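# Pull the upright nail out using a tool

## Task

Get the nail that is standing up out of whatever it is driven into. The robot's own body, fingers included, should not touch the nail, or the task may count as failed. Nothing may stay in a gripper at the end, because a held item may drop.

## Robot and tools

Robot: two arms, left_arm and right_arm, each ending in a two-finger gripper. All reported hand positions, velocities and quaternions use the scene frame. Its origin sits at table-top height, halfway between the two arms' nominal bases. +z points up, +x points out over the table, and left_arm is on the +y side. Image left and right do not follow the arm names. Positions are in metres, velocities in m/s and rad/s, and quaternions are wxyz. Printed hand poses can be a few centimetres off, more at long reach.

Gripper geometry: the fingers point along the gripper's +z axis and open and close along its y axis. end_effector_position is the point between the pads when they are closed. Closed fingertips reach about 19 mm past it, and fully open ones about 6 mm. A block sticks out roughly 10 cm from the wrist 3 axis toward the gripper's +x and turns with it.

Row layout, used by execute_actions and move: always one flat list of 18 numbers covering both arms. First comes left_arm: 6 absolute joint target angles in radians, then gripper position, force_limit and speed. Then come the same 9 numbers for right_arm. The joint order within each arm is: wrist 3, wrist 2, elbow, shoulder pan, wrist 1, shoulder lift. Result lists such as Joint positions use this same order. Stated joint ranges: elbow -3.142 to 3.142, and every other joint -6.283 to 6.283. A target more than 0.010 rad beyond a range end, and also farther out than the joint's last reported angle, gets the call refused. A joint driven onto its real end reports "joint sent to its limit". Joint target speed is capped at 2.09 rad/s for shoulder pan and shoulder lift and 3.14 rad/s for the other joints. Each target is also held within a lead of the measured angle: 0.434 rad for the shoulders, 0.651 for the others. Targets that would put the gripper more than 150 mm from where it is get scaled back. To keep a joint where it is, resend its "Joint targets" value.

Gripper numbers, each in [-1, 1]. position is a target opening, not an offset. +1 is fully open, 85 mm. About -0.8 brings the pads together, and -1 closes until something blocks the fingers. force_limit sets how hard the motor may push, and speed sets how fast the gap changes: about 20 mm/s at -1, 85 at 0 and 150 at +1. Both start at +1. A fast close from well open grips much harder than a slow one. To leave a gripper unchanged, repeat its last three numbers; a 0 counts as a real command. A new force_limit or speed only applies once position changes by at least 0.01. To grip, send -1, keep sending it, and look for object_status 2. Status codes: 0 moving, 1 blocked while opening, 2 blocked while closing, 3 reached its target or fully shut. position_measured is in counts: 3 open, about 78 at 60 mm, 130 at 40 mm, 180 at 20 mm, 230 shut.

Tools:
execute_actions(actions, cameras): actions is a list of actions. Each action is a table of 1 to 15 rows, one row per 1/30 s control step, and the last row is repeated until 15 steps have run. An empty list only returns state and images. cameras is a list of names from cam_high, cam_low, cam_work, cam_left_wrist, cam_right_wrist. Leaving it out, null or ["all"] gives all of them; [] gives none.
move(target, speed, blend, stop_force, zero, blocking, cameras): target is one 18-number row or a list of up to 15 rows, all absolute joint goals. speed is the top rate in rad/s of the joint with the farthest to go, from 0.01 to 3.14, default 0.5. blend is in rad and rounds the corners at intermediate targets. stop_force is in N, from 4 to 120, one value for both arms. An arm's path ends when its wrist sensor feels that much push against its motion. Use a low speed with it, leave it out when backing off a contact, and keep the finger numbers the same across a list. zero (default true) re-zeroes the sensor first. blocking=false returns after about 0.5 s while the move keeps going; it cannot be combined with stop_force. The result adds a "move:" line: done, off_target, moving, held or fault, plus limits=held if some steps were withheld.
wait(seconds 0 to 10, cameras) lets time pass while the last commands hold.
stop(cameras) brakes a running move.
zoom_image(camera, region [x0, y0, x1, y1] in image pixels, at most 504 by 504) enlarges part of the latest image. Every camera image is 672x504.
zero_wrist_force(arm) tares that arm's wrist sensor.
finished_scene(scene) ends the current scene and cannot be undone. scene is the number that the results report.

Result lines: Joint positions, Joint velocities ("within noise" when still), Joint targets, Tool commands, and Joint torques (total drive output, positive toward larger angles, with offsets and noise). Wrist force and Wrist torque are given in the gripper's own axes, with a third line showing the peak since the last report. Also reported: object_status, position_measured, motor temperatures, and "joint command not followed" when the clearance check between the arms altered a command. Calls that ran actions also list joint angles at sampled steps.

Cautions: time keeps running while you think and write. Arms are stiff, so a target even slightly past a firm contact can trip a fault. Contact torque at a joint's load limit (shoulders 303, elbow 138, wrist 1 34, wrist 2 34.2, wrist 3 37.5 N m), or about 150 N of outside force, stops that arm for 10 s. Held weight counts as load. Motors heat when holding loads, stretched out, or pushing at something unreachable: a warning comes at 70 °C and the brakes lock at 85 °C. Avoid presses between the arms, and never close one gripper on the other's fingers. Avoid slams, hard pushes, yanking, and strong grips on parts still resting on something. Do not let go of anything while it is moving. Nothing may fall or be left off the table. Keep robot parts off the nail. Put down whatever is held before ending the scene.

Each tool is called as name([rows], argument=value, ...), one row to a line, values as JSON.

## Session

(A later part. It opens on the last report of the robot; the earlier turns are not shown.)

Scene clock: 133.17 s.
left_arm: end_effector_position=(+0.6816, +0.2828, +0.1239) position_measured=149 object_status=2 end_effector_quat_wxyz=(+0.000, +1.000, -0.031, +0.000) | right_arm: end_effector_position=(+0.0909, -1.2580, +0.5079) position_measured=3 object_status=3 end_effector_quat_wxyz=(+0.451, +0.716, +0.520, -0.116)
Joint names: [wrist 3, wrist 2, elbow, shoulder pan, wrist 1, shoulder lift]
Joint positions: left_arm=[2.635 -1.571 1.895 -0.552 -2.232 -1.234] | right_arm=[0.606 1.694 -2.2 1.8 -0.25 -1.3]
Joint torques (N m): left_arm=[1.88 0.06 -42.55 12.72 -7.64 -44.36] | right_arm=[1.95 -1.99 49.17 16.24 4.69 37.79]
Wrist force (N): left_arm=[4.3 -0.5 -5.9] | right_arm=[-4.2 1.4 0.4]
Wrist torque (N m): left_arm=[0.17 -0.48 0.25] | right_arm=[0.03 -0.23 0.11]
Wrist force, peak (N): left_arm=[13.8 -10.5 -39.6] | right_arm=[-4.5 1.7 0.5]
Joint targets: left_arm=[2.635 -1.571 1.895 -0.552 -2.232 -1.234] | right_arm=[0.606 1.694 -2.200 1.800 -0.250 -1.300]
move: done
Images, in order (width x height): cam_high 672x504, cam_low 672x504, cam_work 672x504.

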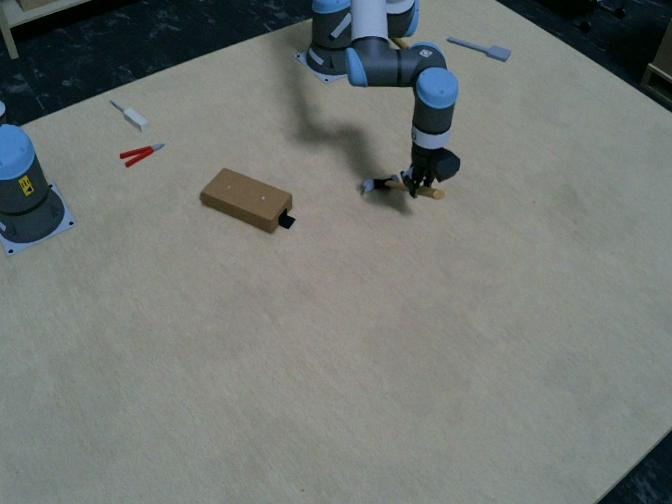

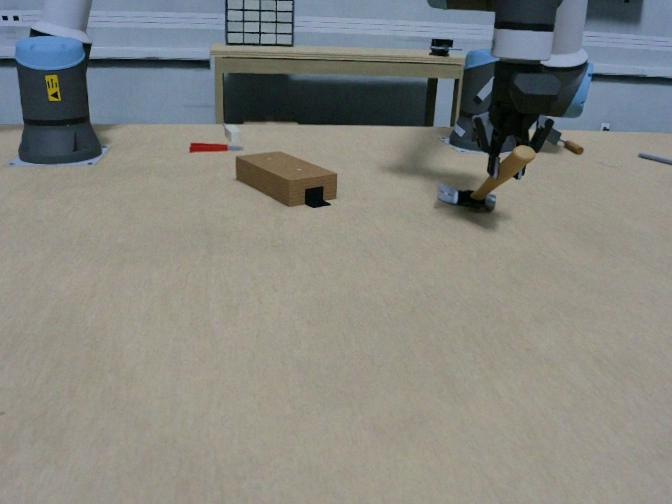

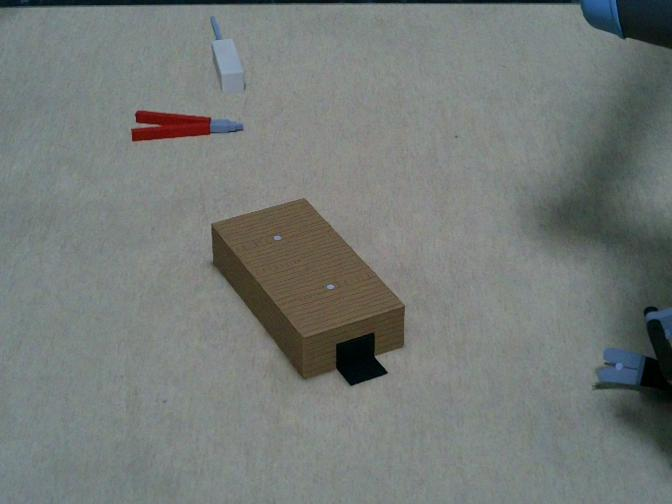

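move([
  [2.6487,-1.5708,1.879,-0.538,-2.2938,-1.156,-1,1,0.3,0.606,1.694,-2.2,1.8,-0.25,-1.3,1,1,1],
  [2.6532,-1.5708,1.8814,-0.5335,-2.3477,-1.1045,-1,1,0.3,0.606,1.694,-2.2,1.8,-0.25,-1.3,1,1,1],
], speed=0.05, blend=0.02, stop_force=25, cameras=["cam_low","cam_work","cam_high"])

zoom_image(camera="cam_low", region=[400, 80, 600, 240])

Scene clock: 137.33 s.
left_arm: end_effector_position=(+0.7116, +0.2812, +0.0434) position_measured=149 object_status=2 end_effector_quat_wxyz=(+0.000, +1.000, -0.031, +0.000) | right_arm: end_effector_position=(+0.0909, -1.2580, +0.5079) position_measured=3 object_status=3 end_effector_quat_wxyz=(+0.451, +0.716, +0.520, -0.116)
Joint names: [wrist 3, wrist 2, elbow, shoulder pan, wrist 1, shoulder lift]
Joint positions: left_arm=[2.653 -1.571 1.881 -0.533 -2.348 -1.104] | right_arm=[0.606 1.694 -2.2 1.8 -0.25 -1.3]
Joint torques (N m): left_arm=[1.75 -0.38 -28.57 13.25 -8.06 -55.51] | right_arm=[1.35 -1.75 48.97 15.82 4.85 38.82]
Wrist force (N): left_arm=[3.1 -1.2 -1.9] | right_arm=[-4.1 1.3 0.5]
Wrist torque (N m): left_arm=[0.12 -0.48 0.40] | right_arm=[0.02 -0.25 0.12]
Wrist force, peak (N): left_arm=[5.7 -0.3 -7.3] | right_arm=[-4.4 1.7 0.6]
Joint targets: left_arm=[2.653 -1.571 1.881 -0.534 -2.348 -1.104] | right_arm=[0.606 1.694 -2.200 1.800 -0.250 -1.300]
move: done
Images, in order (width x height): cam_high 672x504, cam_low 672x504, cam_work 672x504.

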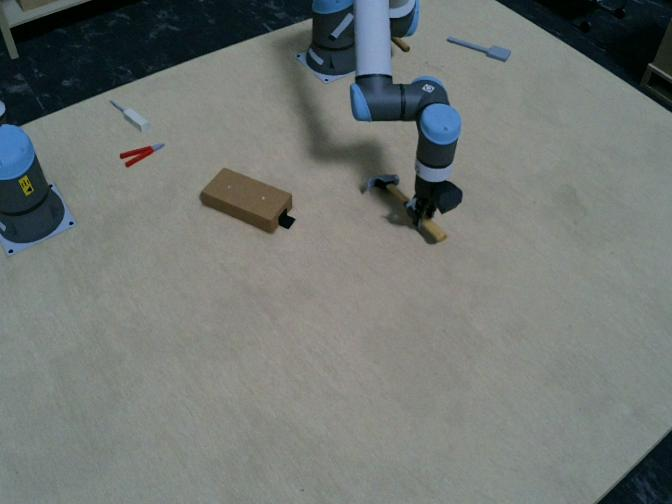

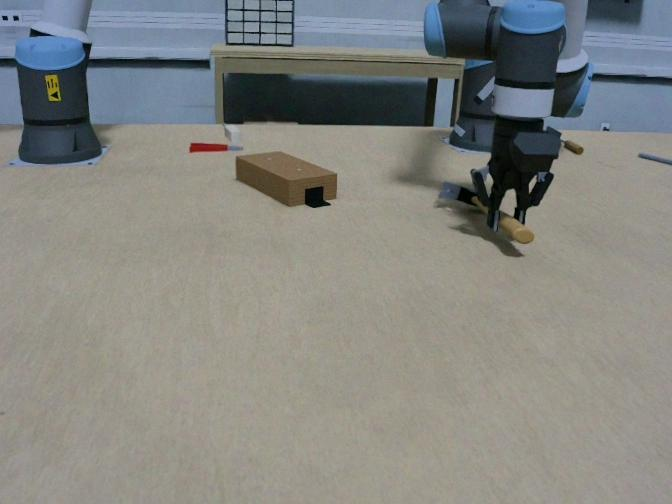

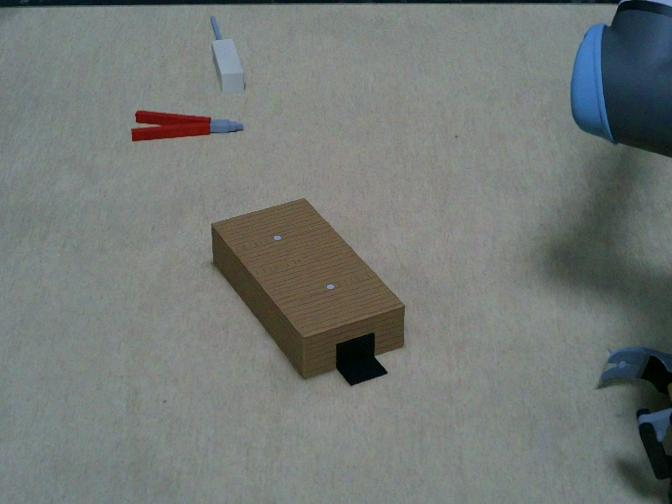

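Scaled by 2.520 from the camera's 672x504 image, which has a finer 960x720 frame.

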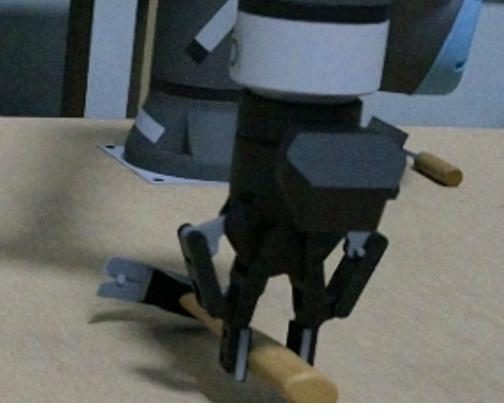

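move(target=[2.6532,-1.5708,1.89,-0.5335,-2.3819,-1.0789,-1,1,0.3,0.606,1.694,-2.2,1.8,-0.25,-1.3,1,1,1], speed=0.02, stop_force=6, cameras=["cam_low","cam_work","cam_high","cam_left_wrist"])

zoom_image(camera="cam_low", region=[400, 80, 600, 260])

zoom_image(camera="cam_high", region=[330, 120, 490, 260])

Scene clock: 140.77 s.
left_arm: end_effector_position=(+0.7116, +0.2812, +0.0230) position_measured=149 object_status=2 end_effector_quat_wxyz=(+0.000, +1.000, -0.031, +0.000) | right_arm: end_effector_position=(+0.0909, -1.2580, +0.5079) position_measured=3 object_status=3 end_effector_quat_wxyz=(+0.451, +0.716, +0.520, -0.116)
Joint names: [wrist 3, wrist 2, elbow, shoulder pan, wrist 1, shoulder lift]
Joint positions: left_arm=[2.653 -1.571 1.89 -0.533 -2.381 -1.08] | right_arm=[0.606 1.694 -2.2 1.8 -0.25 -1.3]
Joint torques (N m): left_arm=[1.63 -0.4 -40.49 8.48 -0.5 -83.79] | right_arm=[1.5 -1.81 49.16 15.07 4.92 36.58]
Wrist force (N): left_arm=[-1.0 -3.3 -9.0] | right_arm=[-4.0 1.5 0.7]
Wrist torque (N m): left_arm=[0.14 -0.38 0.38] | right_arm=[0.05 -0.25 0.12]
Wrist force, peak (N): left_arm=[-6.1 -3.8 -20.3] | right_arm=[-4.4 1.7 0.3]
Joint targets: left_arm=[2.653 -1.571 1.890 -0.533 -2.381 -1.080] | right_arm=[0.606 1.694 -2.200 1.800 -0.250 -1.300]
move: contact (left_arm)
Images, in order (width x height): cam_high 672x504, cam_low 672x504, cam_work 672x504, cam_left_wrist 672x504.

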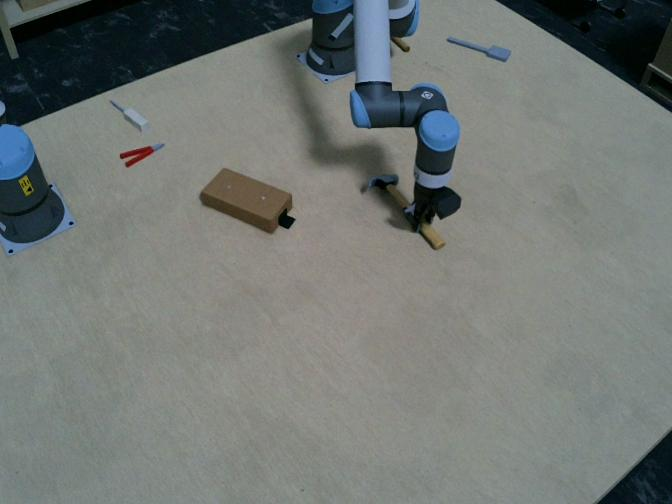

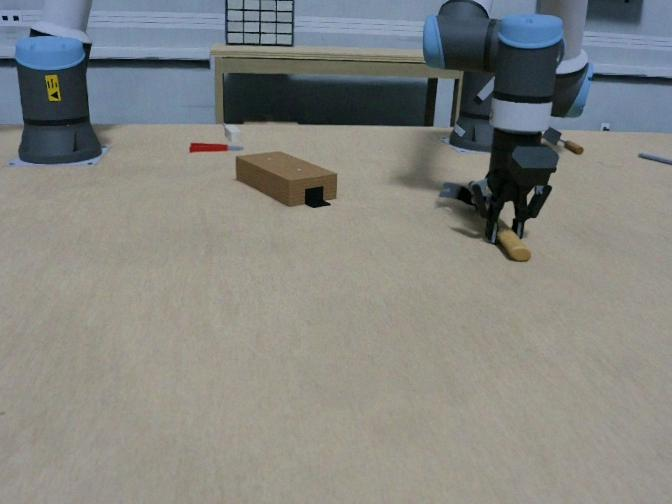

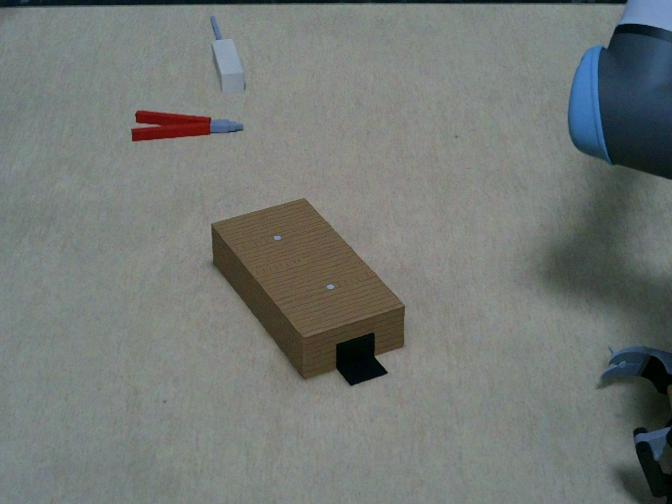

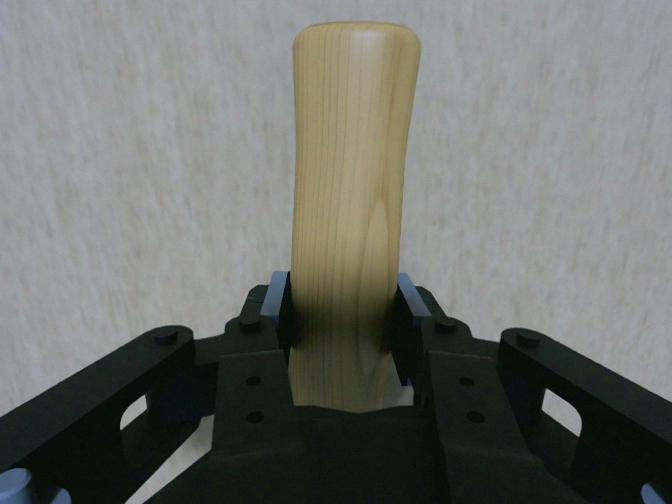

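Scaled by 2.520 from the camera's 672x504 image, which has a finer 960x720 frame.

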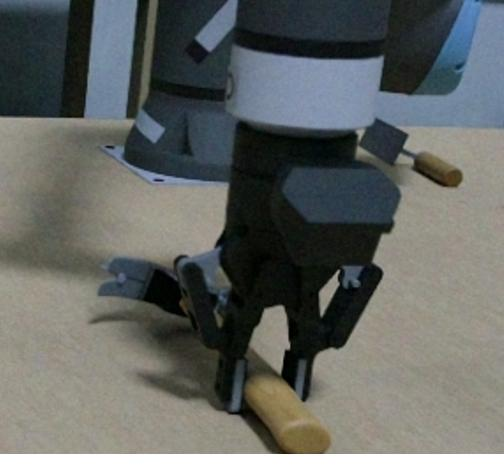

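Scaled by 3.150 from the camera's 672x504 image, which has a finer 960x720 frame.

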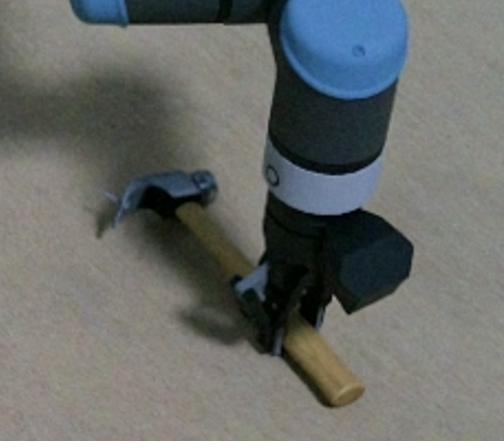

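move(target=[2.6532,-1.5708,1.89,-0.5335,-2.381,-1.08,1,1,-1,0.606,1.694,-2.2,1.8,-0.25,-1.3,1,1,1], cameras=["cam_low","cam_work","cam_high","cam_left_wrist"])

zoom_image(camera="cam_low", region=[400, 80, 600, 260])

Scene clock: 144.10 s.
left_arm: end_effector_position=(+0.7115, +0.2813, +0.0232) position_measured=3 object_status=0 end_effector_quat_wxyz=(+0.000, +1.000, -0.031, +0.000) | right_arm: end_effector_position=(+0.0909, -1.2580, +0.5079) position_measured=3 object_status=3 end_effector_quat_wxyz=(+0.451, +0.716, +0.520, -0.116)
Joint names: [wrist 3, wrist 2, elbow, shoulder pan, wrist 1, shoulder lift]
Joint positions: left_arm=[2.653 -1.571 1.89 -0.533 -2.381 -1.08] | right_arm=[0.606 1.694 -2.2 1.8 -0.25 -1.3]
Joint torques (N m): left_arm=[1.6 -0.26 -35.78 5.89 -8.76 -88.19] | right_arm=[1.12 -1.6 48.01 16.3 5 35.92]
Wrist force (N): left_arm=[0.4 -0.7 -0.2] | right_arm=[-4.0 1.3 0.3]
Wrist torque (N m): left_arm=[-0.20 -0.18 0.18] | right_arm=[0.01 -0.26 0.12]
Wrist force, peak (N): left_arm=[-0.9 -3.4 -9.2] | right_arm=[-4.5 1.2 0.5]
Joint targets: left_arm=[2.653 -1.571 1.890 -0.534 -2.381 -1.080] | right_arm=[0.606 1.694 -2.200 1.800 -0.250 -1.300]
move: done
Images, in order (width x height): cam_high 672x504, cam_low 672x504, cam_work 672x504, cam_left_wrist 672x504.

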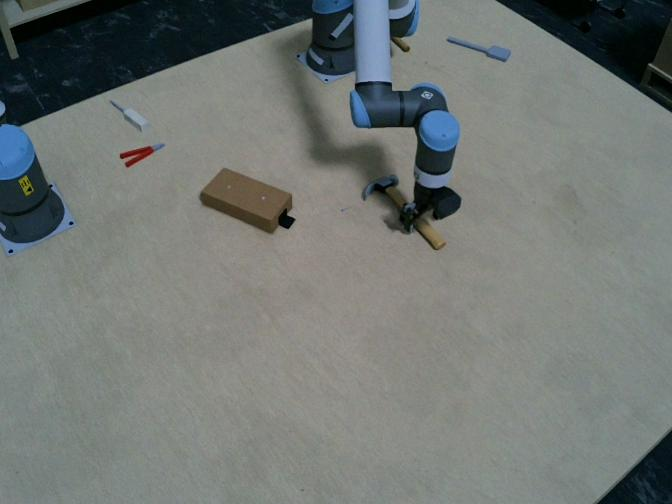

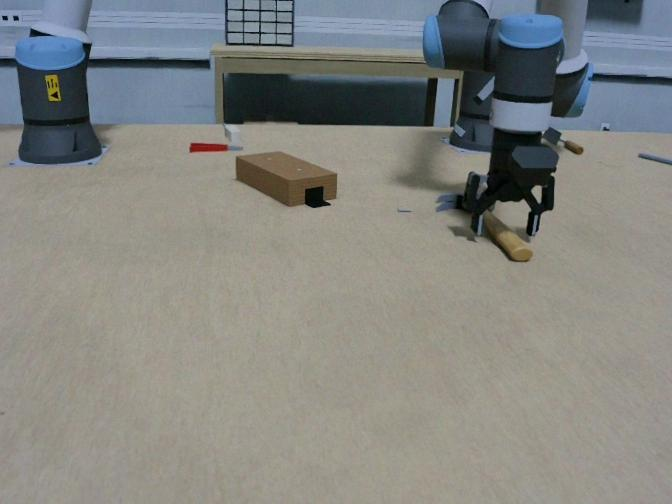

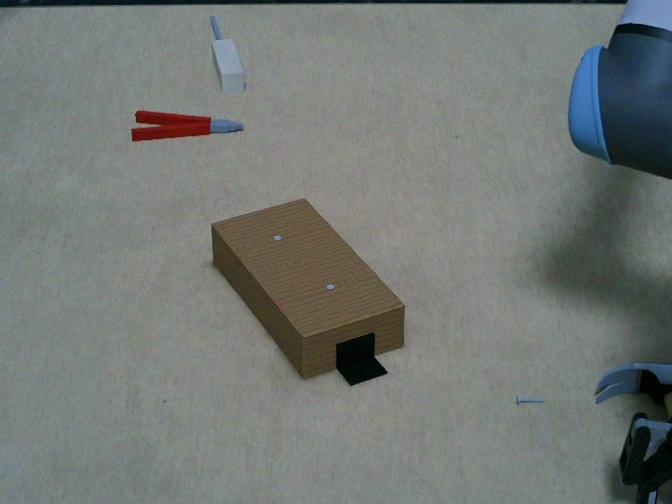

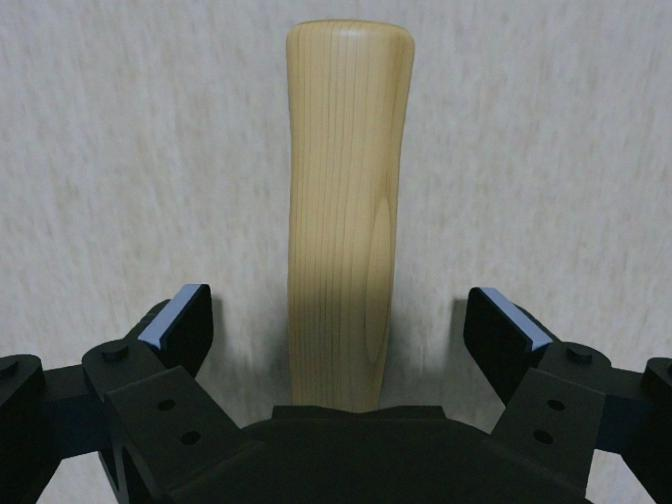

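Scaled by 2.520 from the camera's 672x504 image, which has a finer 960x720 frame.

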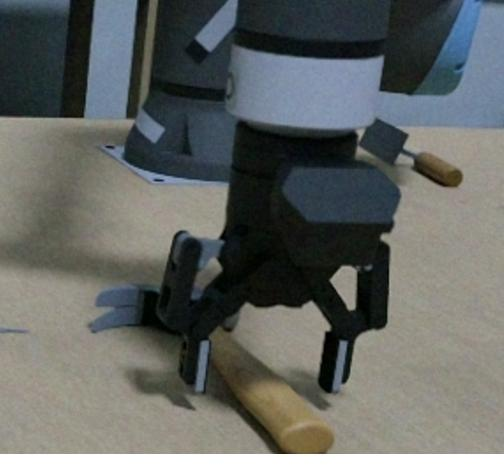

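Nail on the table. Retreat upward.

move([
  [2.6487,-1.5708,1.879,-0.538,-2.2938,-1.156,1,1,-1,0.606,1.694,-2.2,1.8,-0.25,-1.3,1,1,1],
  [2.6347,-1.5708,1.8955,-0.552,-2.2324,-1.2339,1,1,-1,0.606,1.694,-2.2,1.8,-0.25,-1.3,1,1,1],
], speed=0.12, blend=0.02, cameras=["cam_low","cam_work","cam_high"])

Scene clock: 146.13 s.
left_arm: end_effector_position=(+0.6816, +0.2828, +0.1238) position_measured=3 object_status=3 end_effector_quat_wxyz=(+0.000, +1.000, -0.031, +0.000) | right_arm: end_effector_position=(+0.0909, -1.2580, +0.5079) position_measured=3 object_status=3 end_effector_quat_wxyz=(+0.451, +0.716, +0.520, -0.116)
Joint names: [wrist 3, wrist 2, elbow, shoulder pan, wrist 1, shoulder lift]
Joint positions: left_arm=[2.635 -1.571 1.895 -0.552 -2.232 -1.234] | right_arm=[0.606 1.694 -2.2 1.8 -0.25 -1.3]
Joint torques (N m): left_arm=[-1.82 0.1 -32.6 -9.85 0.11 -80.55] | right_arm=[1.3 -1.73 47.35 16.11 5.28 38.27]
Wrist force (N): left_arm=[0.3 -1.0 -0.1] | right_arm=[-3.7 1.5 0.6]
Wrist torque (N m): left_arm=[-0.25 -0.17 0.13] | right_arm=[0.04 -0.30 0.12]
Wrist force, peak (N): left_arm=[0.6 -0.9 1.0] | right_arm=[-4.3 1.7 0.9]
Joint targets: left_arm=[2.635 -1.571 1.895 -0.552 -2.232 -1.234] | right_arm=[0.606 1.694 -2.200 1.800 -0.250 -1.300]
move: done
Images, in order (width x height): cam_high 672x504, cam_low 672x504, cam_work 672x504.

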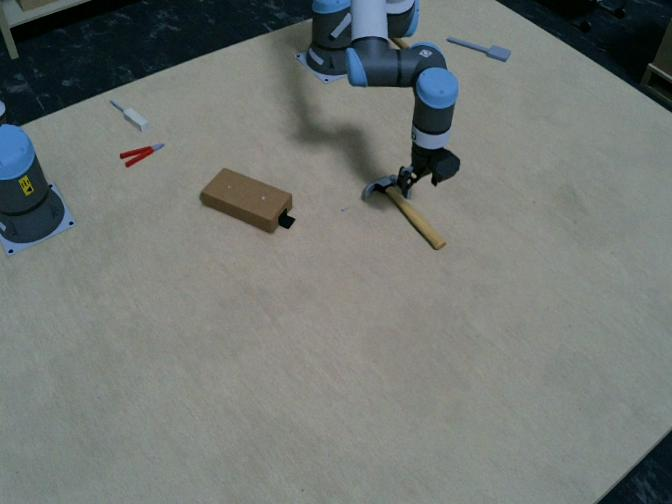

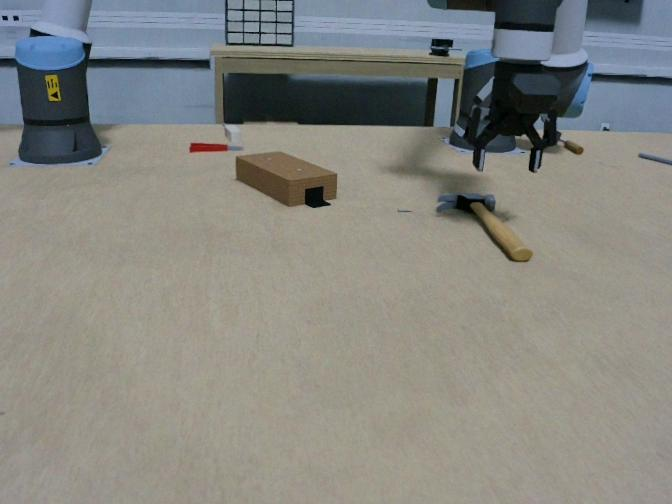

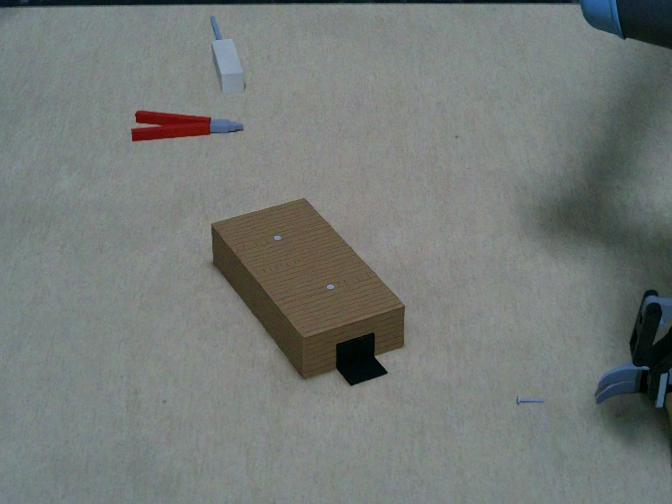

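finished_scene(scene=2)

The scene is finished: the task was done.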